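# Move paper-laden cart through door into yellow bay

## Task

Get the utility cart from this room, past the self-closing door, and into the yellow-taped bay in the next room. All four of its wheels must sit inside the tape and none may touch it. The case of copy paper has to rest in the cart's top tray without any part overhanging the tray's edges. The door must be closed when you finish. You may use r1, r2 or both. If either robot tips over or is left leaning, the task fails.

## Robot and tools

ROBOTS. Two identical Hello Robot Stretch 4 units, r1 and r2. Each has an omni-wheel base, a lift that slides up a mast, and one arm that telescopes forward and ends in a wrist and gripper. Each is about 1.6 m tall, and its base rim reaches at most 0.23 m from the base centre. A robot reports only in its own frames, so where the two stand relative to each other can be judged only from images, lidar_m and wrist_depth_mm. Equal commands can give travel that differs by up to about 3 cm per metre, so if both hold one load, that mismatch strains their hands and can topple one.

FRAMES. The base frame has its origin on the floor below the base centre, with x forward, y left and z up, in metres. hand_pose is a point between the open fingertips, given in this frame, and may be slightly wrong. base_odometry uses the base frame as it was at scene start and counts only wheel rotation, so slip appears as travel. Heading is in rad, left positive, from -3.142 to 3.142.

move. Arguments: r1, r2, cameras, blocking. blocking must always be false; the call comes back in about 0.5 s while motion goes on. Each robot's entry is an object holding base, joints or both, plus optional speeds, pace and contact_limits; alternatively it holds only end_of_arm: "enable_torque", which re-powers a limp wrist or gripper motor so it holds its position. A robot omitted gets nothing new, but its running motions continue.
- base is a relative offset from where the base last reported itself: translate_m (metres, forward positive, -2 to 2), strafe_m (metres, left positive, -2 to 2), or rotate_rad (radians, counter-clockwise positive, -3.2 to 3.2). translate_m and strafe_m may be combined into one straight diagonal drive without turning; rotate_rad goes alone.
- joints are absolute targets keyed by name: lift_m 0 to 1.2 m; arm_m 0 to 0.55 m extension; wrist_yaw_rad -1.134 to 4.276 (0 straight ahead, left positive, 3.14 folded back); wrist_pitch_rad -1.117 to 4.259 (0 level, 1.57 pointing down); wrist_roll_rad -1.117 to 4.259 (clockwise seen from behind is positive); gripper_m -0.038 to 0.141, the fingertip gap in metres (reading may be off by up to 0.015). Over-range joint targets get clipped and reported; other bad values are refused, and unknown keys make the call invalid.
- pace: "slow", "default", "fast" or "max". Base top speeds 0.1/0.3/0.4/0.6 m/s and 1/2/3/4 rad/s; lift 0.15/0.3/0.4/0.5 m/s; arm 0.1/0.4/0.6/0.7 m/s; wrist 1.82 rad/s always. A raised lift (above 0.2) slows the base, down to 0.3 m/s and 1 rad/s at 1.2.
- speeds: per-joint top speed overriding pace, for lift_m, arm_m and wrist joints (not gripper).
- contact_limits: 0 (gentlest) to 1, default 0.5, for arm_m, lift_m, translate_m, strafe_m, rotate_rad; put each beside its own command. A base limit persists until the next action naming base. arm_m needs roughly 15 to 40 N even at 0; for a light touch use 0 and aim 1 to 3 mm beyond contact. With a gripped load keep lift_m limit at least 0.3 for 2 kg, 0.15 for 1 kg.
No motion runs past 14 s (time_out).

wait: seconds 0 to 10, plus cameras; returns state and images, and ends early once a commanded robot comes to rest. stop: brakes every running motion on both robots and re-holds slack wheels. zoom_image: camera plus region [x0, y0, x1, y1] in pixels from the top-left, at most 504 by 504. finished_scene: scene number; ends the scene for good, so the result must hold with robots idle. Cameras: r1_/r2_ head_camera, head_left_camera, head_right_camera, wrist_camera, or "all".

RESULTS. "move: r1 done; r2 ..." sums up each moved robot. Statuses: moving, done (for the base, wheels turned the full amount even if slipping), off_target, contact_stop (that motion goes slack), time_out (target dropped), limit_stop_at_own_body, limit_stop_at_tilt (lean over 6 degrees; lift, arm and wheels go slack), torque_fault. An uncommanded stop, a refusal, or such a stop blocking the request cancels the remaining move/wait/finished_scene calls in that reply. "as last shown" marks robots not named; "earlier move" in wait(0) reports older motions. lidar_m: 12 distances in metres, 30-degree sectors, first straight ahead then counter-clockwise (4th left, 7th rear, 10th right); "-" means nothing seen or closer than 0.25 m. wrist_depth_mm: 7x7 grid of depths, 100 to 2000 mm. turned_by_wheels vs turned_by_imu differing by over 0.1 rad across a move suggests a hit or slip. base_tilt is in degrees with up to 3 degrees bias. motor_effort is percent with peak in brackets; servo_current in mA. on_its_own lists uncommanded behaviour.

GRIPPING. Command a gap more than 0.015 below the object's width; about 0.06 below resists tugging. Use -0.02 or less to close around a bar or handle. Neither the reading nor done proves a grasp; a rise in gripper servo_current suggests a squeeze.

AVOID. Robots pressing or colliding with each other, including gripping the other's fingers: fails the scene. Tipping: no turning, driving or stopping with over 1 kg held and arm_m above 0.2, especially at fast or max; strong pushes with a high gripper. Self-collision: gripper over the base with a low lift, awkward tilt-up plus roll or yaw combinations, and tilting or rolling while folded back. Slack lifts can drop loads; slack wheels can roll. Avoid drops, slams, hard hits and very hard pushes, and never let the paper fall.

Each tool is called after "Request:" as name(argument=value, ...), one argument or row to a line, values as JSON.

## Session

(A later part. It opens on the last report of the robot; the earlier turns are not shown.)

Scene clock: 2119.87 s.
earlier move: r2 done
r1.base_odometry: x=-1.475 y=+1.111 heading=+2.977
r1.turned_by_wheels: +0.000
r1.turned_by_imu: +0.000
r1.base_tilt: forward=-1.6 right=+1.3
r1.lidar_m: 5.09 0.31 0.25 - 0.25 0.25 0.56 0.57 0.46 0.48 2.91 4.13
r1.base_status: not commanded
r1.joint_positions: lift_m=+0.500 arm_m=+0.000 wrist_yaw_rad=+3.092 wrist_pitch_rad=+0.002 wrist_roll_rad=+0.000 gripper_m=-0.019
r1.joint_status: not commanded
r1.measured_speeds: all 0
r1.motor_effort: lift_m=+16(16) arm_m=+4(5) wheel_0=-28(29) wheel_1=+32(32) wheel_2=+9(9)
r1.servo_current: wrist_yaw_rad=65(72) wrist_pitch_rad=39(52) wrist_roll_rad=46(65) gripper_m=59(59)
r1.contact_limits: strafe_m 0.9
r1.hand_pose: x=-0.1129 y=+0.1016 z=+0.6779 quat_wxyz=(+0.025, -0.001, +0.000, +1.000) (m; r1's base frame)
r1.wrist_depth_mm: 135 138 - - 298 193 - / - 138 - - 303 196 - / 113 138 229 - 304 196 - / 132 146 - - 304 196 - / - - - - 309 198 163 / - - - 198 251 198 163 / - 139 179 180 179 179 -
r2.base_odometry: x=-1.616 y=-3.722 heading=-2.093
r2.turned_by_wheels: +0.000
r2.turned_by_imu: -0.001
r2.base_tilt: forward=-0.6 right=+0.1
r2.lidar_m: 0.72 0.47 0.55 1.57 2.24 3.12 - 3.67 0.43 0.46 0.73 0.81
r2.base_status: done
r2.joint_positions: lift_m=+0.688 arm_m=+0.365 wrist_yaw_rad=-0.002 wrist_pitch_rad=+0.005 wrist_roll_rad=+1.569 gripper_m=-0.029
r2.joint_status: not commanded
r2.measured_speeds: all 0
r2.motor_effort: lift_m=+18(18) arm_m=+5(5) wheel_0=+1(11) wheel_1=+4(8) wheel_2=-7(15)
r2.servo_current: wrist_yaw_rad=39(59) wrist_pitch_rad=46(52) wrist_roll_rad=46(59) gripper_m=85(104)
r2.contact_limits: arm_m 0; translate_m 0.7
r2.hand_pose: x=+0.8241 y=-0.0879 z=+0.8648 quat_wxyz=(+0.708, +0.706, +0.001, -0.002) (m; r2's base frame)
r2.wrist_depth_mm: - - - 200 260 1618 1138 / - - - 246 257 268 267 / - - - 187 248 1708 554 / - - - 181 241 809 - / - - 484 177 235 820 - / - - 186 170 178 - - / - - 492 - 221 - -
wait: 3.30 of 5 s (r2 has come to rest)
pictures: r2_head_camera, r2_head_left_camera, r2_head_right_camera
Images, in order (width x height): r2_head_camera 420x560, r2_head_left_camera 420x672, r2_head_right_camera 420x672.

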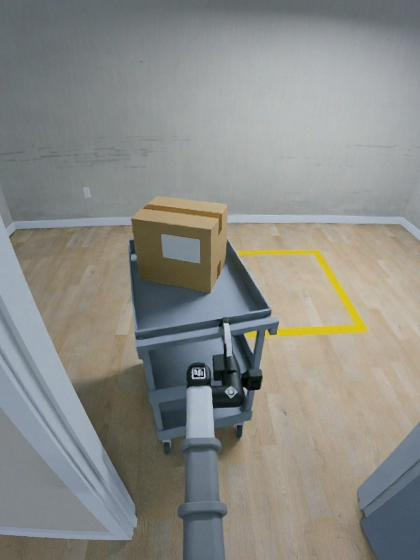

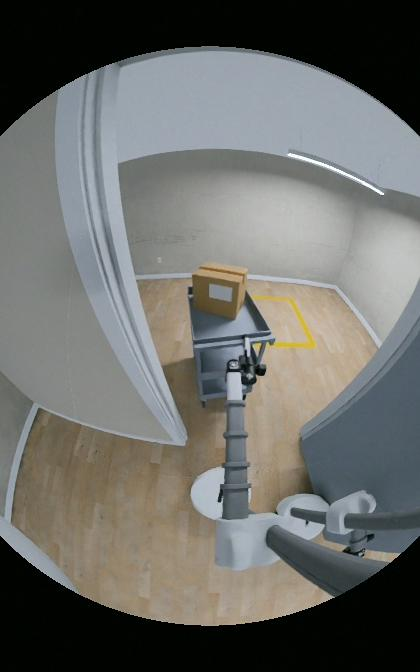

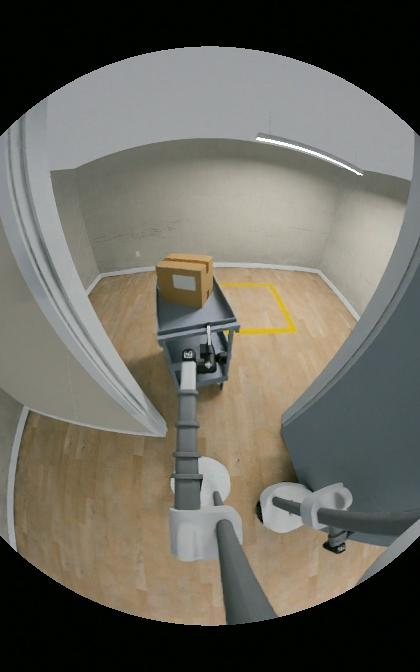

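Request:
move(
  r2={"base":{"translate_m":0.25,"strafe_m":-0.035},"pace":"slow","contact_limits":{"translate_m":0.6}},
  blocking=false,
  cameras=[],
)

Request:
wait(
  seconds=5,
  cameras=["r2_head_camera","r2_head_right_camera","r2_head_left_camera"],
)

Scene clock: 2125.03 s.
move: r2 moving
r1: as last shown
r1.lidar_m: 5.10 0.31 0.25 - 0.25 0.26 0.52 0.54 0.44 0.52 2.91 4.10
r1.motor_effort: lift_m=+16(16) arm_m=+4(5) wheel_0=-28(29) wheel_1=+31(32) wheel_2=+9(9)
r1.servo_current: wrist_yaw_rad=39(59) wrist_pitch_rad=39(46) wrist_roll_rad=46(52) gripper_m=59(59)
r1.contact_limits: strafe_m 0.9
r1.wrist_depth_mm: 136 137 - - 298 193 - / - 138 - - 306 195 - / 113 138 230 - 303 196 - / 131 146 - - 307 197 - / 139 - - - 309 198 163 / - - - 198 251 198 163 / - 140 179 180 179 179 -
r2.base_odometry: x=-1.624 y=-3.732 heading=-2.093
r2.turned_by_wheels: +0.000
r2.turned_by_imu: +0.000
r2.base_tilt: forward=-0.7 right=+0.1
r2.lidar_m: 0.70 0.46 0.54 1.51 2.22 3.11 - 3.69 0.45 0.46 0.73 0.84
r2.base_status: translate_m moving; strafe_m moving
r2.joint_positions: lift_m=+0.688 arm_m=+0.365 wrist_yaw_rad=-0.002 wrist_pitch_rad=+0.005 wrist_roll_rad=+1.569 gripper_m=-0.029
r2.joint_status: not commanded
r2.measured_speeds: translate_m=+0.050 strafe_m=-0.007 rotate_rad=+0.002 lift_m=+0.000 arm_m=+0.000 wrist_yaw_rad=+0.000 wrist_pitch_rad=+0.000 wrist_roll_rad=+0.000
r2.motor_effort: lift_m=+18(18) arm_m=+4(5) wheel_0=+8(8) wheel_1=+6(7) wheel_2=-13(14)
r2.servo_current: wrist_yaw_rad=46(59) wrist_pitch_rad=46(46) wrist_roll_rad=52(52) gripper_m=91(98)
r2.contact_limits: arm_m 0; translate_m 0.6
r2.hand_pose: x=+0.8241 y=-0.0879 z=+0.8648 quat_wxyz=(+0.708, +0.706, +0.001, -0.002) (m; r2's base frame)
r2.wrist_depth_mm: - - - 201 262 1576 1138 / - - - 245 259 267 270 / - - - 187 248 1708 554 / - - - 182 241 820 - / - - 480 177 235 831 - / - - 186 170 178 - - / - - 492 - 222 - -
pictures: none
No camera images: "cameras" was empty.

Scene clock: 2128.33 s.
earlier move: r2 done
r1.base_odometry: x=-1.475 y=+1.111 heading=+2.977
r1.turned_by_wheels: +0.000
r1.turned_by_imu: +0.000
r1.base_tilt: forward=-1.6 right=+1.3
r1.lidar_m: 5.10 0.32 0.25 - 0.25 0.25 0.54 0.54 0.54 2.77 2.89 4.11
r1.base_status: not commanded
r1.joint_positions: lift_m=+0.500 arm_m=+0.000 wrist_yaw_rad=+3.092 wrist_pitch_rad=+0.002 wrist_roll_rad=+0.000 gripper_m=-0.019
r1.joint_status: not commanded
r1.measured_speeds: all 0
r1.motor_effort: lift_m=+16(16) arm_m=+4(5) wheel_0=-29(29) wheel_1=+31(32) wheel_2=+9(9)
r1.servo_current: wrist_yaw_rad=39(78) wrist_pitch_rad=46(52) wrist_roll_rad=46(65) gripper_m=52(59)
r1.contact_limits: strafe_m 0.9
r1.hand_pose: x=-0.1129 y=+0.1016 z=+0.6779 quat_wxyz=(+0.025, -0.001, +0.000, +1.000) (m; r1's base frame)
r1.wrist_depth_mm: 136 137 - - 298 194 - / - 138 - - 304 195 - / 113 138 229 - 304 197 - / 132 146 - - 307 197 - / - - - - 307 198 163 / - - 1537 198 250 198 163 / 1576 1397 179 180 180 179 -
r2.base_odometry: x=-1.771 y=-3.921 heading=-2.092
r2.turned_by_wheels: +0.001
r2.turned_by_imu: +0.002
r2.base_tilt: forward=-0.7 right=+0.1
r2.lidar_m: 0.69 0.83 0.34 0.57 2.31 3.14 - 0.56 0.55 0.64 0.66 0.82
r2.base_status: done
r2.joint_positions: lift_m=+0.688 arm_m=+0.365 wrist_yaw_rad=-0.001 wrist_pitch_rad=+0.005 wrist_roll_rad=+1.569 gripper_m=-0.029
r2.joint_status: not commanded
r2.measured_speeds: all 0
r2.motor_effort: lift_m=+18(18) arm_m=+5(5) wheel_0=+7(11) wheel_1=+6(8) wheel_2=-4(14)
r2.servo_current: wrist_yaw_rad=46(59) wrist_pitch_rad=39(52) wrist_roll_rad=52(59) gripper_m=85(98)
r2.contact_limits: arm_m 0; translate_m 0.6
r2.hand_pose: x=+0.8242 y=-0.0877 z=+0.8648 quat_wxyz=(+0.708, +0.706, +0.001, -0.002) (m; r2's base frame)
r2.wrist_depth_mm: - - - 216 - 1618 1160 / - - - 242 276 282 283 / - - - 253 260 1661 1160 / - - - 187 248 1576 - / - - 539 180 237 820 - / - 449 185 170 178 - - / - - 466 - 220 - -
wait: 3.30 of 5 s (r2 has come to rest)
pictures: r2_head_camera, r2_head_left_camera, r2_head_right_camera
Images, in order (width x height): r2_head_camera 420x560, r2_head_left_camera 420x672, r2_head_right_camera 420x672.

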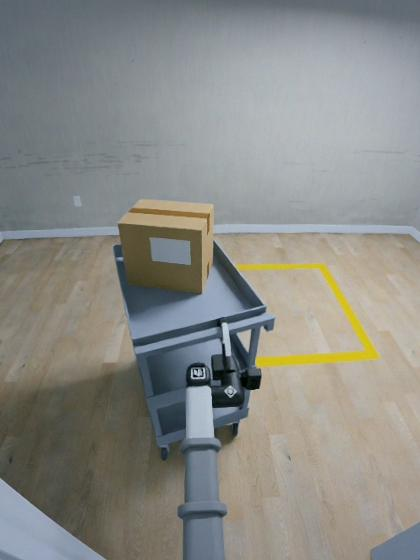

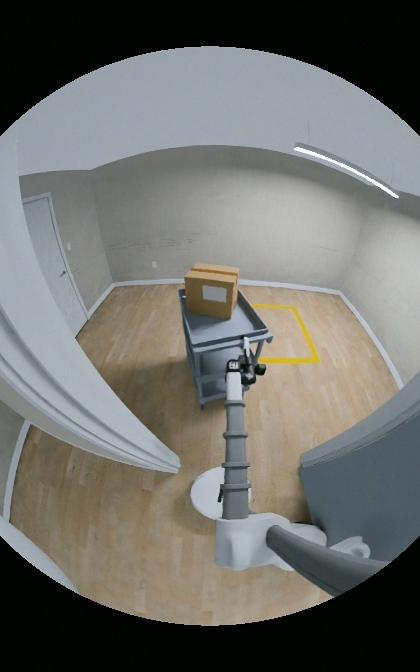

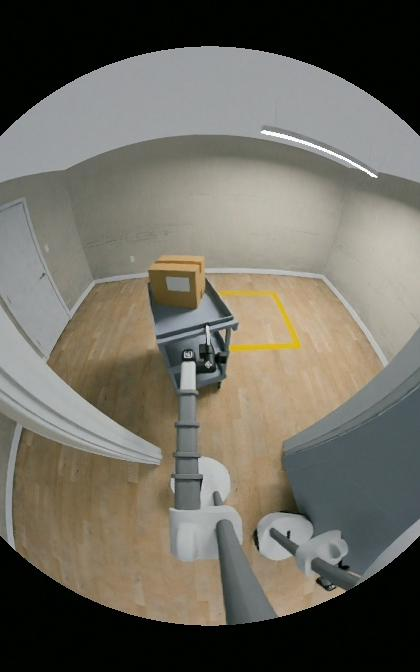

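Request:
move(
  r2={"base":{"translate_m":0.45,"strafe_m":0.02},"pace":"slow","contact_limits":{"translate_m":0.6}},
  blocking=false,
  cameras=[],
)

Request:
wait(
  seconds=7,
  cameras=["r2_head_camera","r2_head_right_camera","r2_head_left_camera"],
)

Scene clock: 2134.20 s.
move: r2 moving
r1: as last shown
r1.lidar_m: 5.12 0.32 0.25 - 0.25 0.25 0.55 0.55 0.57 2.75 2.89 4.15
r1.motor_effort: lift_m=+16(16) arm_m=+4(5) wheel_0=-28(29) wheel_1=+31(31) wheel_2=+9(9)
r1.servo_current: wrist_yaw_rad=39(59) wrist_pitch_rad=39(46) wrist_roll_rad=65(65) gripper_m=52(59)
r1.contact_limits: strafe_m 0.9
r1.wrist_depth_mm: 136 138 - - 300 194 - / - 138 - - 303 195 - / 113 138 231 - 304 196 - / 132 146 - - 307 198 - / - - - - 309 197 163 / - - 1499 198 251 198 163 / 1661 1430 179 180 179 179 -
r2.base_odometry: x=-1.777 y=-3.932 heading=-2.092
r2.turned_by_wheels: +0.000
r2.turned_by_imu: +0.001
r2.base_tilt: forward=-0.6 right=+0.0
r2.lidar_m: 0.69 0.88 0.34 0.52 2.30 3.15 - 0.57 0.55 0.65 0.71 0.83
r2.base_status: translate_m moving; strafe_m moving
r2.joint_positions: lift_m=+0.688 arm_m=+0.365 wrist_yaw_rad=-0.001 wrist_pitch_rad=+0.005 wrist_roll_rad=+1.569 gripper_m=-0.029
r2.joint_status: not commanded
r2.measured_speeds: translate_m=+0.049 strafe_m=+0.002 rotate_rad=+0.003 lift_m=+0.000 arm_m=+0.000 wrist_yaw_rad=+0.000 wrist_pitch_rad=+0.000 wrist_roll_rad=+0.000
r2.motor_effort: lift_m=+18(18) arm_m=+4(5) wheel_0=+8(10) wheel_1=+7(8) wheel_2=-11(12)
r2.servo_current: wrist_yaw_rad=52(59) wrist_pitch_rad=46(52) wrist_roll_rad=39(59) gripper_m=91(98)
r2.contact_limits: arm_m 0; translate_m 0.6
r2.hand_pose: x=+0.8242 y=-0.0877 z=+0.8648 quat_wxyz=(+0.708, +0.706, +0.001, -0.002) (m; r2's base frame)
r2.wrist_depth_mm: - - - 219 - 1618 1138 / - - - 242 274 283 285 / - - - 196 262 1661 1138 / - - - 187 249 1537 - / - - 554 179 236 820 - / - 449 186 169 179 - - / - - 462 - 219 - -
pictures: none
No camera images: "cameras" was empty.

Scene clock: 2139.50 s.
earlier move: r2 done
r1.base_odometry: x=-1.475 y=+1.111 heading=+2.977
r1.turned_by_wheels: +0.000
r1.turned_by_imu: +0.000
r1.base_tilt: forward=-1.6 right=+1.3
r1.lidar_m: 5.11 0.33 0.25 - 0.25 0.26 0.53 0.90 1.11 2.76 2.92 4.15
r1.base_status: not commanded
r1.joint_positions: lift_m=+0.500 arm_m=+0.000 wrist_yaw_rad=+3.092 wrist_pitch_rad=+0.002 wrist_roll_rad=+0.000 gripper_m=-0.019
r1.joint_status: not commanded
r1.measured_speeds: all 0
r1.motor_effort: lift_m=+16(16) arm_m=+4(5) wheel_0=-29(29) wheel_1=+31(32) wheel_2=+9(9)
r1.servo_current: wrist_yaw_rad=52(78) wrist_pitch_rad=39(52) wrist_roll_rad=46(72) gripper_m=59(59)
r1.contact_limits: strafe_m 0.9
r1.hand_pose: x=-0.1129 y=+0.1016 z=+0.6779 quat_wxyz=(+0.025, -0.001, +0.000, +1.000) (m; r1's base frame)
r1.wrist_depth_mm: 136 138 - - 298 193 - / - 138 - - 301 195 - / 113 138 230 - 304 196 - / 131 146 - - 307 198 - / - - - - 309 198 163 / - - 208 199 250 198 163 / 1160 1078 179 180 179 179 -
r2.base_odometry: x=-1.978 y=-4.321 heading=-2.092
r2.turned_by_wheels: +0.000
r2.turned_by_imu: -0.001
r2.base_tilt: forward=-0.6 right=+0.1
r2.lidar_m: 0.66 0.83 2.24 0.72 0.35 4.32 - 0.89 0.73 0.72 2.66 0.85
r2.base_status: done
r2.joint_positions: lift_m=+0.688 arm_m=+0.365 wrist_yaw_rad=-0.001 wrist_pitch_rad=+0.005 wrist_roll_rad=+1.569 gripper_m=-0.029
r2.joint_status: not commanded
r2.measured_speeds: all 0
r2.motor_effort: lift_m=+18(18) arm_m=+5(5) wheel_0=+3(11) wheel_1=+3(9) wheel_2=-8(13)
r2.servo_current: wrist_yaw_rad=52(59) wrist_pitch_rad=39(52) wrist_roll_rad=39(65) gripper_m=91(98)
r2.contact_limits: arm_m 0; translate_m 0.6
r2.hand_pose: x=+0.8241 y=-0.0877 z=+0.8648 quat_wxyz=(+0.708, +0.706, +0.001, -0.002) (m; r2's base frame)
r2.wrist_depth_mm: - - - 237 - 1708 1160 / - - - 244 290 1464 1098 / - - - 264 278 1537 1160 / - - - 194 257 1808 530 / - - - 182 239 820 - / - 512 186 168 177 - - / - - 442 - 217 - -
wait: 5.30 of 7 s (r2 has come to rest)
pictures: r2_head_camera, r2_head_left_camera, r2_head_right_camera
Images, in order (width x height): r2_head_camera 420x560, r2_head_left_camera 420x672, r2_head_right_camera 420x672.

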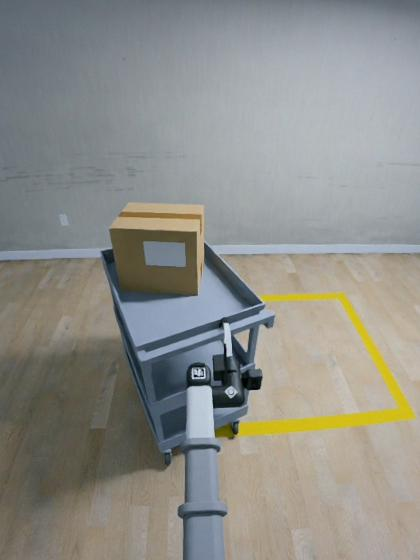

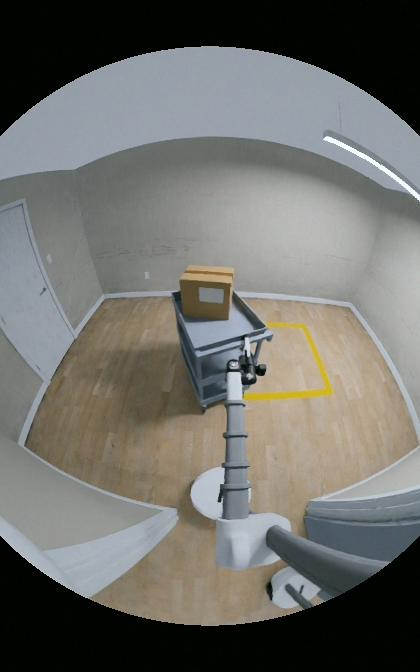

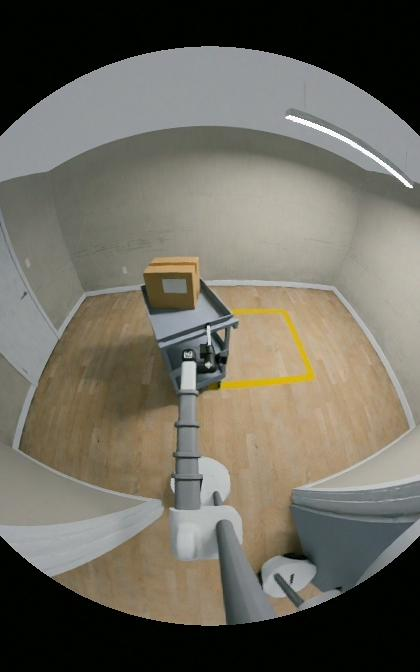

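Request:
move(
  r2={"base":{"translate_m":0.3,"strafe_m":0.08},"pace":"slow","contact_limits":{"translate_m":0.6}},
  blocking=false,
  cameras=[],
)

Request:
wait(
  seconds=7,
  cameras=["r2_head_camera","r2_head_left_camera"],
)

Scene clock: 2153.80 s.
move: r2 moving
r1: as last shown
r1.lidar_m: 5.11 0.32 0.25 - 0.25 0.25 0.54 0.91 1.10 2.75 2.93 4.13
r1.motor_effort: lift_m=+16(16) arm_m=+4(4) wheel_0=-28(29) wheel_1=+32(32) wheel_2=+9(9)
r1.servo_current: wrist_yaw_rad=52(59) wrist_pitch_rad=46(46) wrist_roll_rad=59(59) gripper_m=59(59)
r1.contact_limits: strafe_m 0.9
r1.wrist_depth_mm: 136 138 - - 298 194 - / - 138 - - 303 195 - / 113 138 229 - 304 196 - / 132 146 - - 307 197 - / - - - - 309 198 163 / - - 209 198 252 198 163 / 1160 1098 179 180 179 179 -
r2.base_odometry: x=-1.981 y=-4.333 heading=-2.093
r2.turned_by_wheels: -0.001
r2.turned_by_imu: +0.000
r2.base_tilt: forward=-0.7 right=+0.1
r2.lidar_m: 0.67 0.83 2.27 0.79 0.36 0.42 - 0.93 0.74 0.72 2.68 0.87
r2.base_status: translate_m moving; strafe_m moving
r2.joint_positions: lift_m=+0.688 arm_m=+0.365 wrist_yaw_rad=-0.001 wrist_pitch_rad=+0.005 wrist_roll_rad=+1.569 gripper_m=-0.029
r2.joint_status: not commanded
r2.measured_speeds: translate_m=+0.049 strafe_m=+0.013 rotate_rad=-0.004 lift_m=+0.000 arm_m=+0.000 wrist_yaw_rad=-0.002 wrist_pitch_rad=+0.000 wrist_roll_rad=+0.000
r2.motor_effort: lift_m=+18(18) arm_m=+5(5) wheel_0=-1(7) wheel_1=+6(7) wheel_2=-13(15)
r2.servo_current: wrist_yaw_rad=39(65) wrist_pitch_rad=46(46) wrist_roll_rad=52(52) gripper_m=91(98)
r2.contact_limits: arm_m 0; translate_m 0.6
r2.hand_pose: x=+0.8241 y=-0.0878 z=+0.8648 quat_wxyz=(+0.708, +0.706, +0.001, -0.002) (m; r2's base frame)
r2.wrist_depth_mm: - - - 236 - 1756 1138 / - - - 243 293 1464 1098 / - - - 265 279 1464 427 / - - - 194 257 1661 500 / - - - 182 238 809 - / - 517 186 168 177 - - / - 442 442 - 216 - -
pictures: none
No camera images: "cameras" was empty.

Scene clock: 2157.67 s.
earlier move: r2 done
r1.base_odometry: x=-1.475 y=+1.111 heading=+2.977
r1.turned_by_wheels: +0.000
r1.turned_by_imu: +0.000
r1.base_tilt: forward=-1.6 right=+1.3
r1.lidar_m: 5.11 0.35 0.25 - 0.25 0.26 0.54 1.21 1.11 2.74 2.91 4.13
r1.base_status: not commanded
r1.joint_positions: lift_m=+0.500 arm_m=+0.000 wrist_yaw_rad=+3.092 wrist_pitch_rad=+0.002 wrist_roll_rad=+0.000 gripper_m=-0.019
r1.joint_status: not commanded
r1.measured_speeds: all 0
r1.motor_effort: lift_m=+16(16) arm_m=+4(5) wheel_0=-28(29) wheel_1=+31(32) wheel_2=+9(9)
r1.servo_current: wrist_yaw_rad=46(72) wrist_pitch_rad=39(52) wrist_roll_rad=59(72) gripper_m=46(65)
r1.contact_limits: strafe_m 0.9
r1.hand_pose: x=-0.1129 y=+0.1016 z=+0.6779 quat_wxyz=(+0.025, -0.001, +0.000, +1.000) (m; r1's base frame)
r1.wrist_depth_mm: 135 137 - - 300 193 - / - 138 - - 301 195 - / 113 138 229 - 303 196 - / 132 146 - - 307 198 - / - - - - 309 198 163 / - - - 199 251 198 164 / 1255 1229 179 179 179 180 -
r2.base_odometry: x=-2.058 y=-4.621 heading=-2.092
r2.turned_by_wheels: +0.000
r2.turned_by_imu: -0.001
r2.base_tilt: forward=-0.7 right=+0.0
r2.lidar_m: 0.68 0.88 2.19 1.88 0.68 0.51 - 1.14 0.89 1.84 2.77 0.84
r2.base_status: done
r2.joint_positions: lift_m=+0.688 arm_m=+0.365 wrist_yaw_rad=-0.003 wrist_pitch_rad=+0.005 wrist_roll_rad=+1.569 gripper_m=-0.029
r2.joint_status: not commanded
r2.measured_speeds: all 0
r2.motor_effort: lift_m=+18(18) arm_m=+4(5) wheel_0=+1(7) wheel_1=+2(7) wheel_2=-9(15)
r2.servo_current: wrist_yaw_rad=46(65) wrist_pitch_rad=46(52) wrist_roll_rad=39(65) gripper_m=91(98)
r2.contact_limits: arm_m 0; translate_m 0.6
r2.hand_pose: x=+0.8240 y=-0.0883 z=+0.8648 quat_wxyz=(+0.708, +0.706, +0.001, -0.003) (m; r2's base frame)
r2.wrist_depth_mm: - - - 228 - 1661 1229 / - - - 215 282 291 290 / - - - 202 267 1537 1182 / - - - 189 251 1576 - / - - 549 181 238 809 - / - 439 186 168 177 - - / - 145 449 - 217 - -
wait: 3.87 of 7 s (r2 has come to rest)
pictures: r2_head_camera, r2_head_left_camera
Images, in order (width x height): r2_head_camera 420x560, r2_head_left_camera 420x672.

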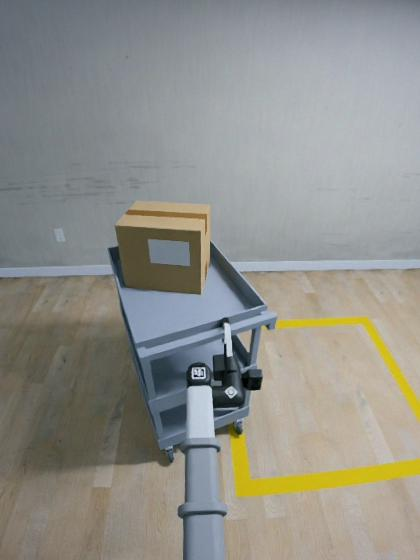

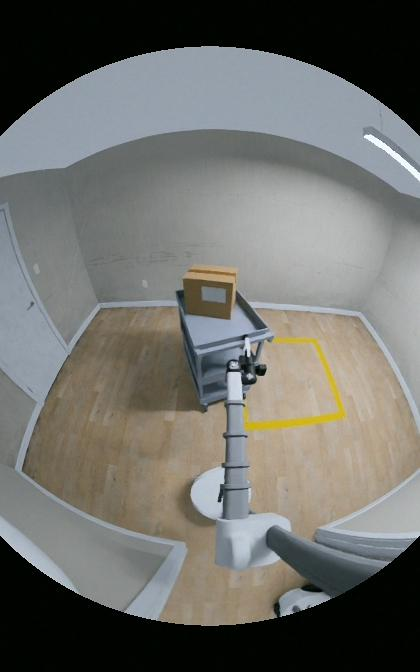

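Request:
move(
  r2={"base":{"translate_m":0.0,"strafe_m":0.45},"pace":"slow","contact_limits":{"translate_m":0.6}},
  blocking=false,
  cameras=[],
)

Request:
wait(
  seconds=7,
  cameras=["r2_head_camera","r2_head_left_camera"],
)

Scene clock: 2171.90 s.
move: r2 moving
r1: as last shown
r1.lidar_m: 5.12 0.34 0.25 - 0.25 0.26 0.52 1.20 1.10 2.75 2.88 4.13
r1.motor_effort: lift_m=+16(16) arm_m=+4(5) wheel_0=-28(29) wheel_1=+31(31) wheel_2=+9(9)
r1.servo_current: wrist_yaw_rad=39(72) wrist_pitch_rad=39(52) wrist_roll_rad=39(59) gripper_m=46(52)
r1.contact_limits: strafe_m 0.9
r1.wrist_depth_mm: 136 137 - - 300 193 - / - 138 - - 303 195 - / 113 138 230 - 306 196 - / 131 146 - - 307 197 - / - - - - 309 198 163 / - - - 199 251 198 163 / 1229 1229 179 180 179 179 -
r2.base_odometry: x=-2.045 y=-4.628 heading=-2.093
r2.turned_by_wheels: -0.001
r2.turned_by_imu: +0.000
r2.base_tilt: forward=-0.6 right=+0.1
r2.lidar_m: 0.68 2.46 2.14 1.88 0.70 0.52 - 1.15 0.93 1.84 2.73 0.85
r2.base_status: translate_m moving; strafe_m moving
r2.joint_positions: lift_m=+0.688 arm_m=+0.365 wrist_yaw_rad=-0.003 wrist_pitch_rad=+0.005 wrist_roll_rad=+1.569 gripper_m=-0.029
r2.joint_status: not commanded
r2.measured_speeds: translate_m=+0.001 strafe_m=+0.056 rotate_rad=-0.003 lift_m=+0.000 arm_m=+0.000 wrist_yaw_rad=+0.000 wrist_pitch_rad=+0.000 wrist_roll_rad=+0.000
r2.motor_effort: lift_m=+18(18) arm_m=+4(5) wheel_0=-13(15) wheel_1=+7(7) wheel_2=-1(8)
r2.servo_current: wrist_yaw_rad=52(52) wrist_pitch_rad=46(52) wrist_roll_rad=46(59) gripper_m=91(98)
r2.contact_limits: arm_m 0; translate_m 0.6
r2.hand_pose: x=+0.8239 y=-0.0884 z=+0.8648 quat_wxyz=(+0.708, +0.706, +0.001, -0.003) (m; r2's base frame)
r2.wrist_depth_mm: - - - 225 - 1661 1229 / - - - 213 278 287 289 / - - - 202 268 1576 1160 / - - - 189 250 1708 - / - - 585 179 236 820 - / - 439 187 168 179 - - / - 145 452 - 217 - -
pictures: none
No camera images: "cameras" was empty.

Scene clock: 2177.03 s.
earlier move: r2 done
r1.base_odometry: x=-1.475 y=+1.111 heading=+2.977
r1.turned_by_wheels: +0.000
r1.turned_by_imu: +0.000
r1.base_tilt: forward=-1.6 right=+1.3
r1.lidar_m: 5.11 0.30 0.25 - 0.25 0.27 0.54 1.23 1.11 2.77 2.90 4.12
r1.base_status: not commanded
r1.joint_positions: lift_m=+0.500 arm_m=+0.000 wrist_yaw_rad=+3.092 wrist_pitch_rad=+0.002 wrist_roll_rad=+0.000 gripper_m=-0.019
r1.joint_status: not commanded
r1.measured_speeds: all 0
r1.motor_effort: lift_m=+16(16) arm_m=+4(5) wheel_0=-28(29) wheel_1=+32(32) wheel_2=+9(9)
r1.servo_current: wrist_yaw_rad=39(72) wrist_pitch_rad=46(52) wrist_roll_rad=33(72) gripper_m=46(65)
r1.contact_limits: strafe_m 0.9
r1.hand_pose: x=-0.1129 y=+0.1016 z=+0.6779 quat_wxyz=(+0.025, -0.001, +0.000, +1.000) (m; r1's base frame)
r1.wrist_depth_mm: 135 137 - - 298 194 - / - 138 - - 303 195 - / 113 138 230 - 304 196 - / 132 146 - - 306 197 - / - - - - 307 198 163 / - - - 198 250 198 163 / 1537 1618 179 180 179 179 -
r2.base_odometry: x=-1.668 y=-4.845 heading=-2.093
r2.turned_by_wheels: +0.000
r2.turned_by_imu: -0.001
r2.base_tilt: forward=-0.7 right=+0.1
r2.lidar_m: 0.73 2.36 1.69 1.65 0.69 0.48 0.46 0.49 1.32 1.86 3.24 0.74
r2.base_status: done
r2.joint_positions: lift_m=+0.688 arm_m=+0.365 wrist_yaw_rad=-0.003 wrist_pitch_rad=+0.005 wrist_roll_rad=+1.569 gripper_m=-0.029
r2.joint_status: not commanded
r2.measured_speeds: all 0
r2.motor_effort: lift_m=+18(18) arm_m=+5(5) wheel_0=-7(16) wheel_1=+4(7) wheel_2=+0(8)
r2.servo_current: wrist_yaw_rad=72(72) wrist_pitch_rad=46(52) wrist_roll_rad=52(65) gripper_m=85(98)
r2.contact_limits: arm_m 0; translate_m 0.6
r2.hand_pose: x=+0.8240 y=-0.0883 z=+0.8648 quat_wxyz=(+0.708, +0.706, +0.001, -0.003) (m; r2's base frame)
r2.wrist_depth_mm: - - 554 - 180 - - / - 500 500 131 189 - - / - 433 436 139 202 - - / - 488 488 148 213 - - / - - 597 156 224 - - / - - 183 168 180 - - / - - - - - 1499 492
wait: 5.13 of 7 s (r2 has come to rest)
pictures: r2_head_camera, r2_head_left_camera
Images, in order (width x height): r2_head_camera 420x560, r2_head_left_camera 420x672.

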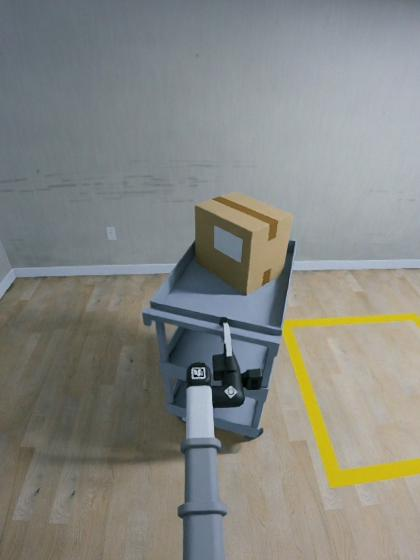

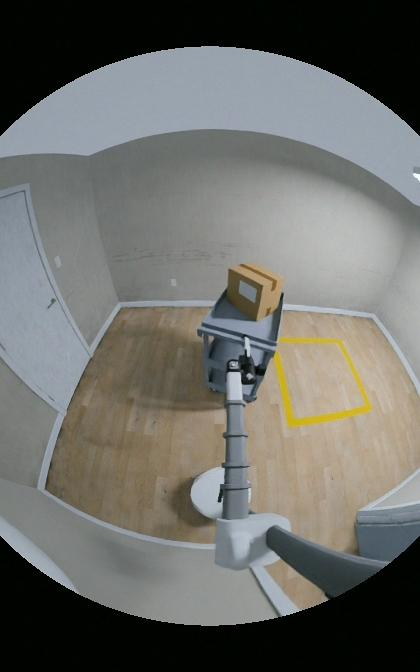

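Request:
move(
  r2={"base":{"translate_m":0.03,"strafe_m":0.3},"pace":"slow","contact_limits":{"translate_m":0.6}},
  blocking=false,
  cameras=[],
)

Request:
wait(
  seconds=7,
  cameras=[],
)

Request:
move(
  r2={"base":{"rotate_rad":-0.3},"pace":"slow","contact_limits":{"rotate_rad":0.6}},
  blocking=false,
  cameras=[],
)

Request:
wait(
  seconds=4,
  cameras=["r2_head_camera","r2_head_left_camera"],
)

Scene clock: 2183.17 s.
move: r2 moving
r1: as last shown
r1.lidar_m: 5.12 0.32 0.25 - 0.25 0.25 0.55 1.21 1.10 2.77 2.92 4.12
r1.motor_effort: lift_m=+16(16) arm_m=+4(4) wheel_0=-28(29) wheel_1=+31(32) wheel_2=+9(9)
r1.servo_current: wrist_yaw_rad=39(65) wrist_pitch_rad=39(52) wrist_roll_rad=65(65) gripper_m=52(59)
r1.contact_limits: strafe_m 0.9
r1.wrist_depth_mm: 135 137 - - 297 193 - / - 138 - - 303 195 - / 113 138 230 - 304 196 - / 132 146 - - 307 198 - / - - - - 309 198 163 / - - - 198 250 198 163 / 1499 1618 179 180 178 178 -
r2.base_odometry: x=-1.657 y=-4.853 heading=-2.093
r2.turned_by_wheels: -0.001
r2.turned_by_imu: +0.000
r2.base_tilt: forward=-0.7 right=+0.1
r2.lidar_m: 0.74 2.36 1.68 1.63 0.69 0.46 0.45 0.45 1.33 1.85 3.23 0.73
r2.base_status: translate_m moving; strafe_m moving
r2.joint_positions: lift_m=+0.688 arm_m=+0.365 wrist_yaw_rad=-0.003 wrist_pitch_rad=+0.005 wrist_roll_rad=+1.569 gripper_m=-0.029
r2.joint_status: not commanded
r2.measured_speeds: translate_m=+0.005 strafe_m=+0.053 rotate_rad=+0.001 lift_m=+0.000 arm_m=+0.000 wrist_yaw_rad=+0.000 wrist_pitch_rad=+0.000 wrist_roll_rad=+0.000
r2.motor_effort: lift_m=+18(18) arm_m=+5(5) wheel_0=-11(14) wheel_1=+7(7) wheel_2=-8(8)
r2.servo_current: wrist_yaw_rad=39(65) wrist_pitch_rad=46(52) wrist_roll_rad=46(52) gripper_m=98(98)
r2.contact_limits: arm_m 0; translate_m 0.6
r2.hand_pose: x=+0.8240 y=-0.0883 z=+0.8648 quat_wxyz=(+0.708, +0.706, +0.001, -0.003) (m; r2's base frame)
r2.wrist_depth_mm: - - 544 124 179 - - / - 492 488 128 188 - - / - 436 439 137 200 - - / - 488 496 145 213 - - / - - 585 155 224 - - / - - 183 168 178 1661 - / - - - - - 1464 484
pictures: none
No camera images: "cameras" was empty.

Scene clock: 2186.87 s.
earlier move: r2 done
r1.base_odometry: x=-1.475 y=+1.111 heading=+2.977
r1.turned_by_wheels: +0.000
r1.turned_by_imu: +0.000
r1.base_tilt: forward=-1.6 right=+1.3
r1.lidar_m: 5.11 0.33 0.25 - 0.25 0.25 0.52 1.23 1.11 2.75 2.92 4.13
r1.base_status: not commanded
r1.joint_positions: lift_m=+0.500 arm_m=+0.000 wrist_yaw_rad=+3.092 wrist_pitch_rad=+0.002 wrist_roll_rad=+0.000 gripper_m=-0.019
r1.joint_status: not commanded
r1.measured_speeds: all 0
r1.motor_effort: lift_m=+16(16) arm_m=+4(5) wheel_0=-28(29) wheel_1=+31(32) wheel_2=+9(9)
r1.servo_current: wrist_yaw_rad=59(72) wrist_pitch_rad=46(52) wrist_roll_rad=59(72) gripper_m=52(65)
r1.contact_limits: strafe_m 0.9
r1.hand_pose: x=-0.1129 y=+0.1016 z=+0.6779 quat_wxyz=(+0.025, -0.001, +0.000, +1.000) (m; r1's base frame)
r1.wrist_depth_mm: 136 138 - - 298 194 - / - 138 - - 303 195 - / 113 139 229 - 304 196 - / 131 146 - - 309 197 - / - - - - 310 198 163 / - - - 199 249 198 163 / 1756 1661 180 180 179 180 -
r2.base_odometry: x=-1.423 y=-5.020 heading=-2.093
r2.turned_by_wheels: +0.000
r2.turned_by_imu: -0.001
r2.base_tilt: forward=-0.7 right=+0.0
r2.lidar_m: 0.68 1.93 1.37 1.34 0.71 0.52 0.47 0.50 0.71 1.92 3.32 0.69
r2.base_status: done
r2.joint_positions: lift_m=+0.688 arm_m=+0.365 wrist_yaw_rad=-0.003 wrist_pitch_rad=+0.005 wrist_roll_rad=+1.569 gripper_m=-0.029
r2.joint_status: not commanded
r2.measured_speeds: all 0
r2.motor_effort: lift_m=+18(18) arm_m=+5(5) wheel_0=-6(14) wheel_1=+4(8) wheel_2=-8(11)
r2.servo_current: wrist_yaw_rad=46(65) wrist_pitch_rad=52(52) wrist_roll_rad=46(65) gripper_m=91(98)
r2.contact_limits: arm_m 0; translate_m 0.6
r2.hand_pose: x=+0.8240 y=-0.0883 z=+0.8648 quat_wxyz=(+0.708, +0.706, +0.001, -0.003) (m; r2's base frame)
r2.wrist_depth_mm: - 349 353 - - - - / - 404 415 - 141 - - / - - 585 - 162 - - / - - - - 182 - - / - - - 116 217 1576 535 / - - 182 138 178 1499 477 / - 137 - - 410 413 418
wait: 3.70 of 7 s (r2 has come to rest)
pictures: none
No camera images: "cameras" was empty.

Scene clock: 2187.37 s.
move: r2 moving
r1: as last shown
r1.lidar_m: 5.13 0.33 0.25 - 0.25 0.25 0.52 1.21 1.12 2.75 2.90 4.11
r1.motor_effort: lift_m=+16(16) arm_m=+4(4) wheel_0=-28(29) wheel_1=+31(32) wheel_2=+9(9)
r1.servo_current: wrist_yaw_rad=39(72) wrist_pitch_rad=46(46) wrist_roll_rad=52(65) gripper_m=52(59)
r1.contact_limits: strafe_m 0.9
r1.wrist_depth_mm: 136 138 - - 298 193 - / - 138 - - 303 195 - / 113 138 229 - 306 196 - / 132 146 - - 306 196 - / - - - - 310 197 163 / - - - 199 250 198 163 / 1756 1661 179 179 179 179 -
r2.base_odometry: x=-1.423 y=-5.021 heading=-2.215
r2.turned_by_wheels: -0.122
r2.turned_by_imu: -0.117
r2.base_tilt: forward=-0.6 right=+0.1
r2.lidar_m: 0.71 2.23 1.45 1.35 0.85 0.54 0.48 0.51 0.64 1.61 3.44 0.72
r2.base_status: rotate_rad moving
r2.joint_positions: lift_m=+0.688 arm_m=+0.365 wrist_yaw_rad=+0.012 wrist_pitch_rad=+0.005 wrist_roll_rad=+1.569 gripper_m=-0.029
r2.joint_status: not commanded
r2.measured_speeds: translate_m=+0.002 strafe_m=+0.000 rotate_rad=-0.496 lift_m=+0.000 arm_m=-0.001 wrist_yaw_rad=+0.000 wrist_pitch_rad=+0.000 wrist_roll_rad=+0.000
r2.motor_effort: lift_m=+18(18) arm_m=+7(7) wheel_0=+22(24) wheel_1=+16(16) wheel_2=+19(19)
r2.servo_current: wrist_yaw_rad=65(78) wrist_pitch_rad=46(52) wrist_roll_rad=59(59) gripper_m=91(98)
r2.contact_limits: arm_m 0; rotate_rad 0.6
r2.hand_pose: x=+0.8251 y=-0.0841 z=+0.8648 quat_wxyz=(+0.708, +0.706, +0.006, +0.002) (m; r2's base frame)
r2.wrist_depth_mm: - 399 402 - 139 - - / - 384 387 - 150 - - / - 477 477 - 167 - - / - - 580 107 187 - - / - - - 124 213 1756 - / - - 184 145 178 1499 504 / - - - - - - 466
pictures: none
No camera images: "cameras" was empty.

Scene clock: 2188.27 s.
earlier move: r2 done
r1.base_odometry: x=-1.475 y=+1.111 heading=+2.977
r1.turned_by_wheels: +0.000
r1.turned_by_imu: +0.000
r1.base_tilt: forward=-1.6 right=+1.3
r1.lidar_m: 5.13 0.30 0.25 - 0.25 0.25 0.57 1.18 1.10 2.75 2.89 4.12
r1.base_status: not commanded
r1.joint_positions: lift_m=+0.500 arm_m=+0.000 wrist_yaw_rad=+3.092 wrist_pitch_rad=+0.002 wrist_roll_rad=+0.000 gripper_m=-0.019
r1.joint_status: not commanded
r1.measured_speeds: all 0
r1.motor_effort: lift_m=+16(16) arm_m=+4(5) wheel_0=-28(29) wheel_1=+31(32) wheel_2=+9(9)
r1.servo_current: wrist_yaw_rad=39(72) wrist_pitch_rad=39(46) wrist_roll_rad=46(65) gripper_m=52(59)
r1.contact_limits: strafe_m 0.9
r1.hand_pose: x=-0.1129 y=+0.1016 z=+0.6779 quat_wxyz=(+0.025, -0.001, +0.000, +1.000) (m; r1's base frame)
r1.wrist_depth_mm: 136 138 - - 298 193 - / - 138 - - 301 195 - / 113 138 230 - 304 196 - / 131 146 - - 309 198 - / - - - - 309 197 163 / - - - 198 250 198 163 / 1708 1661 179 180 179 179 -
r2.base_odometry: x=-1.423 y=-5.020 heading=-2.393
r2.turned_by_wheels: -0.177
r2.turned_by_imu: -0.173
r2.base_tilt: forward=-0.7 right=+0.1
r2.lidar_m: 0.77 2.31 1.58 1.35 1.11 0.61 0.50 0.51 0.55 1.59 3.38 0.77
r2.base_status: done
r2.joint_positions: lift_m=+0.688 arm_m=+0.365 wrist_yaw_rad=+0.001 wrist_pitch_rad=+0.005 wrist_roll_rad=+1.569 gripper_m=-0.029
r2.joint_status: not commanded
r2.measured_speeds: all 0
r2.motor_effort: lift_m=+18(18) arm_m=-4(7) wheel_0=+5(24) wheel_1=+6(16) wheel_2=+1(19)
r2.servo_current: wrist_yaw_rad=52(78) wrist_pitch_rad=39(52) wrist_roll_rad=39(65) gripper_m=85(98)
r2.contact_limits: arm_m 0; rotate_rad 0.6
r2.hand_pose: x=+0.8244 y=-0.0872 z=+0.8648 quat_wxyz=(+0.708, +0.706, +0.002, -0.001) (m; r2's base frame)
r2.wrist_depth_mm: - - - 149 205 215 213 / - - - 153 211 1366 - / - 508 530 156 216 - - / - 455 455 162 223 831 - / - 508 508 167 228 - - / - - 186 170 178 - - / - 137 - - - - -
wait: 0.90 of 4 s (r2 has come to rest)
pictures: r2_head_camera, r2_head_left_camera
Images, in order (width x height): r2_head_camera 420x560, r2_head_left_camera 420x672.

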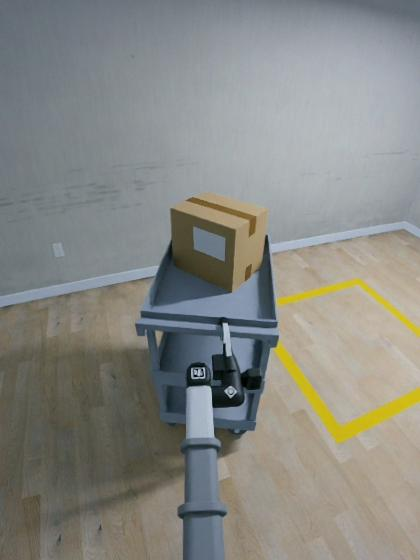

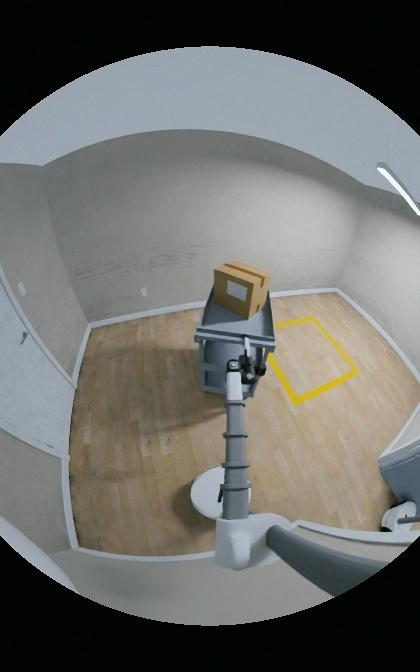

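Great cycle. Repeat: strafe .4, rotate −.3.

Request:
move(
  r2={"base":{"translate_m":0.08,"strafe_m":0.4},"pace":"slow","contact_limits":{"translate_m":0.6}},
  blocking=false,
  cameras=[],
)

Request:
wait(
  seconds=7,
  cameras=[],
)

Request:
move(
  r2={"base":{"rotate_rad":-0.3},"pace":"slow","contact_limits":{"rotate_rad":0.6}},
  blocking=false,
  cameras=[],
)

Request:
wait(
  seconds=4,
  cameras=["r2_head_camera","r2_head_left_camera"],
)

Scene clock: 2194.83 s.
move: r2 moving
r1: as last shown
r1.lidar_m: 5.12 0.34 0.25 - 0.25 0.25 0.53 1.20 1.10 2.74 2.91 4.12
r1.motor_effort: lift_m=+16(16) arm_m=+4(5) wheel_0=-29(29) wheel_1=+31(32) wheel_2=+9(9)
r1.servo_current: wrist_yaw_rad=26(65) wrist_pitch_rad=46(52) wrist_roll_rad=59(59) gripper_m=52(59)
r1.contact_limits: strafe_m 0.9
r1.wrist_depth_mm: 136 137 - - 298 195 - / - 138 - - 304 196 - / 113 138 231 - 304 196 - / 132 146 - - 306 197 - / - - - - 309 198 164 / - - - 198 251 198 163 / 1756 1618 179 180 179 179 -
r2.base_odometry: x=-1.416 y=-5.031 heading=-2.393
r2.turned_by_wheels: -0.001
r2.turned_by_imu: +0.000
r2.base_tilt: forward=-0.7 right=+0.1
r2.lidar_m: 0.76 2.30 1.59 1.33 1.12 0.62 0.50 0.52 0.59 1.62 3.42 0.76
r2.base_status: translate_m moving; strafe_m moving
r2.joint_positions: lift_m=+0.688 arm_m=+0.365 wrist_yaw_rad=+0.000 wrist_pitch_rad=+0.005 wrist_roll_rad=+1.569 gripper_m=-0.029
r2.joint_status: not commanded
r2.measured_speeds: translate_m=+0.010 strafe_m=+0.050 rotate_rad=+0.001 lift_m=+0.000 arm_m=+0.000 wrist_yaw_rad=-0.007 wrist_pitch_rad=+0.000 wrist_roll_rad=+0.000
r2.motor_effort: lift_m=+18(18) arm_m=-4(4) wheel_0=-8(11) wheel_1=+9(10) wheel_2=-10(10)
r2.servo_current: wrist_yaw_rad=46(52) wrist_pitch_rad=39(52) wrist_roll_rad=46(59) gripper_m=91(91)
r2.contact_limits: arm_m 0; translate_m 0.6
r2.hand_pose: x=+0.8243 y=-0.0875 z=+0.8648 quat_wxyz=(+0.708, +0.706, +0.002, -0.002) (m; r2's base frame)
r2.wrist_depth_mm: - - - 150 206 216 215 / - - - 153 211 1366 - / - 504 530 157 216 - - / - 455 455 161 222 842 - / - 512 512 167 229 - - / - - 186 170 179 - - / - 137 - - - - -
pictures: none
No camera images: "cameras" was empty.

Scene clock: 2199.63 s.
earlier move: r2 done
r1.base_odometry: x=-1.475 y=+1.111 heading=+2.977
r1.turned_by_wheels: +0.000
r1.turned_by_imu: +0.000
r1.base_tilt: forward=-1.6 right=+1.3
r1.lidar_m: 5.12 0.32 0.25 - 0.25 0.26 0.55 1.23 1.10 2.76 2.92 4.13
r1.base_status: not commanded
r1.joint_positions: lift_m=+0.500 arm_m=+0.000 wrist_yaw_rad=+3.092 wrist_pitch_rad=+0.002 wrist_roll_rad=+0.000 gripper_m=-0.019
r1.joint_status: not commanded
r1.measured_speeds: all 0
r1.motor_effort: lift_m=+16(16) arm_m=+4(5) wheel_0=-28(29) wheel_1=+32(32) wheel_2=+9(9)
r1.servo_current: wrist_yaw_rad=46(65) wrist_pitch_rad=39(52) wrist_roll_rad=46(78) gripper_m=59(59)
r1.contact_limits: strafe_m 0.9
r1.hand_pose: x=-0.1129 y=+0.1016 z=+0.6779 quat_wxyz=(+0.025, -0.001, +0.000, +1.000) (m; r1's base frame)
r1.wrist_depth_mm: 136 138 - - 298 194 - / - 138 - - 301 195 - / 113 139 230 - 306 196 - / 132 146 - - 306 197 - / - - - - 307 198 163 / - - - 198 251 198 163 / 1708 1618 179 179 179 179 -
r2.base_odometry: x=-1.209 y=-5.368 heading=-2.393
r2.turned_by_wheels: +0.000
r2.turned_by_imu: -0.001
r2.base_tilt: forward=-0.6 right=+0.1
r2.lidar_m: 0.71 2.11 1.17 0.99 1.00 0.85 0.69 0.69 0.81 2.02 3.75 0.66
r2.base_status: done
r2.joint_positions: lift_m=+0.688 arm_m=+0.365 wrist_yaw_rad=-0.004 wrist_pitch_rad=+0.005 wrist_roll_rad=+1.569 gripper_m=-0.029
r2.joint_status: not commanded
r2.measured_speeds: all 0
r2.motor_effort: lift_m=+18(18) arm_m=-4(4) wheel_0=-7(14) wheel_1=+3(10) wheel_2=-8(13)
r2.servo_current: wrist_yaw_rad=52(59) wrist_pitch_rad=52(52) wrist_roll_rad=46(65) gripper_m=85(98)
r2.contact_limits: arm_m 0; translate_m 0.6
r2.hand_pose: x=+0.8240 y=-0.0885 z=+0.8648 quat_wxyz=(+0.708, +0.706, +0.000, -0.003) (m; r2's base frame)
r2.wrist_depth_mm: - 392 397 - 140 - - / - 379 382 - 152 - - / - 469 504 - 170 - - / - - 621 109 191 - - / - - - 128 220 1618 - / - - 181 150 177 1464 500 / - 137 - - - 410 445
wait: 4.80 of 7 s (r2 has come to rest)
pictures: none
No camera images: "cameras" was empty.

Scene clock: 2200.13 s.
move: r2 moving
r1: as last shown
r1.lidar_m: 5.12 0.29 0.25 - 0.25 0.25 0.53 1.22 1.10 2.75 2.91 4.13
r1.motor_effort: lift_m=+16(16) arm_m=+4(5) wheel_0=-29(29) wheel_1=+31(32) wheel_2=+9(9)
r1.servo_current: wrist_yaw_rad=65(65) wrist_pitch_rad=33(52) wrist_roll_rad=39(65) gripper_m=59(59)
r1.contact_limits: strafe_m 0.9
r1.wrist_depth_mm: 136 138 - - 298 193 - / - 138 - - 304 195 - / 113 138 229 - 306 196 - / 132 146 - - 306 198 - / - - - - 307 198 163 / - - - 199 250 198 163 / 1708 1618 179 180 179 179 -
r2.base_odometry: x=-1.209 y=-5.368 heading=-2.515
r2.turned_by_wheels: -0.122
r2.turned_by_imu: -0.117
r2.base_tilt: forward=-0.6 right=+0.0
r2.lidar_m: 0.71 2.09 1.27 0.97 0.99 0.93 0.70 0.68 0.76 1.10 3.73 0.73
r2.base_status: rotate_rad moving
r2.joint_positions: lift_m=+0.688 arm_m=+0.365 wrist_yaw_rad=+0.010 wrist_pitch_rad=+0.005 wrist_roll_rad=+1.569 gripper_m=-0.029
r2.joint_status: not commanded
r2.measured_speeds: translate_m=+0.001 strafe_m=-0.001 rotate_rad=-0.492 lift_m=+0.000 arm_m=-0.001 wrist_yaw_rad=+0.000 wrist_pitch_rad=+0.000 wrist_roll_rad=+0.000
r2.motor_effort: lift_m=+18(18) arm_m=+6(6) wheel_0=+21(25) wheel_1=+16(16) wheel_2=+16(16)
r2.servo_current: wrist_yaw_rad=65(65) wrist_pitch_rad=39(46) wrist_roll_rad=46(59) gripper_m=85(91)
r2.contact_limits: arm_m 0; rotate_rad 0.6
r2.hand_pose: x=+0.8250 y=-0.0845 z=+0.8648 quat_wxyz=(+0.708, +0.706, +0.005, +0.002) (m; r2's base frame)
r2.wrist_depth_mm: - 480 469 102 155 - - / - 427 424 108 167 - - / - 430 433 115 185 - - / - - 564 128 199 - - / - - - 140 219 - - / - - 182 160 178 1464 - / - - - - - 1430 473
pictures: none
No camera images: "cameras" was empty.

Scene clock: 2201.03 s.
earlier move: r2 done
r1.base_odometry: x=-1.475 y=+1.111 heading=+2.977
r1.turned_by_wheels: +0.000
r1.turned_by_imu: +0.000
r1.base_tilt: forward=-1.6 right=+1.3
r1.lidar_m: 5.12 0.33 0.25 - 0.25 0.26 0.52 1.23 1.09 2.75 2.90 4.12
r1.base_status: not commanded
r1.joint_positions: lift_m=+0.500 arm_m=+0.000 wrist_yaw_rad=+3.092 wrist_pitch_rad=+0.002 wrist_roll_rad=+0.000 gripper_m=-0.019
r1.joint_status: not commanded
r1.measured_speeds: all 0
r1.motor_effort: lift_m=+16(16) arm_m=+4(5) wheel_0=-28(29) wheel_1=+31(32) wheel_2=+9(9)
r1.servo_current: wrist_yaw_rad=26(65) wrist_pitch_rad=46(52) wrist_roll_rad=46(65) gripper_m=52(59)
r1.contact_limits: strafe_m 0.9
r1.hand_pose: x=-0.1129 y=+0.1016 z=+0.6779 quat_wxyz=(+0.025, -0.001, +0.000, +1.000) (m; r1's base frame)
r1.wrist_depth_mm: 136 138 - - 298 193 - / - 138 - - 304 195 - / 114 138 229 - 304 196 - / 131 146 - - 306 198 - / - - - - 309 198 163 / - - - 198 250 198 163 / 1756 1708 179 179 179 179 -
r2.base_odometry: x=-1.210 y=-5.368 heading=-2.692
r2.turned_by_wheels: -0.177
r2.turned_by_imu: -0.173
r2.base_tilt: forward=-0.7 right=+0.1
r2.lidar_m: 0.77 2.08 1.56 1.02 0.98 0.99 0.77 0.69 0.73 0.95 2.14 0.78
r2.base_status: done
r2.joint_positions: lift_m=+0.688 arm_m=+0.365 wrist_yaw_rad=+0.002 wrist_pitch_rad=+0.005 wrist_roll_rad=+1.569 gripper_m=-0.029
r2.joint_status: not commanded
r2.measured_speeds: all 0
r2.motor_effort: lift_m=+18(18) arm_m=+4(6) wheel_0=+4(25) wheel_1=+3(16) wheel_2=+6(16)
r2.servo_current: wrist_yaw_rad=65(72) wrist_pitch_rad=39(52) wrist_roll_rad=39(59) gripper_m=91(98)
r2.contact_limits: arm_m 0; rotate_rad 0.6
r2.hand_pose: x=+0.8244 y=-0.0869 z=+0.8648 quat_wxyz=(+0.708, +0.706, +0.002, -0.001) (m; r2's base frame)
r2.wrist_depth_mm: - - - 157 213 221 222 / - - - 159 217 1661 1098 / - - 569 162 221 820 - / - 500 462 165 226 831 - / - 492 488 168 229 854 - / - - 187 170 178 - - / - 137 - - - - -
wait: 0.90 of 4 s (r2 has come to rest)
pictures: r2_head_camera, r2_head_left_camera
Images, in order (width x height): r2_head_camera 420x560, r2_head_left_camera 420x672.

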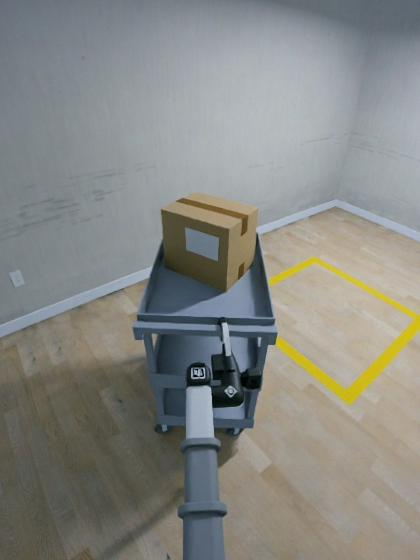

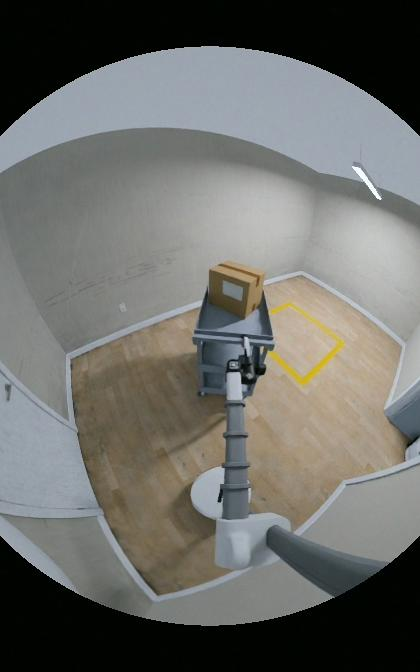

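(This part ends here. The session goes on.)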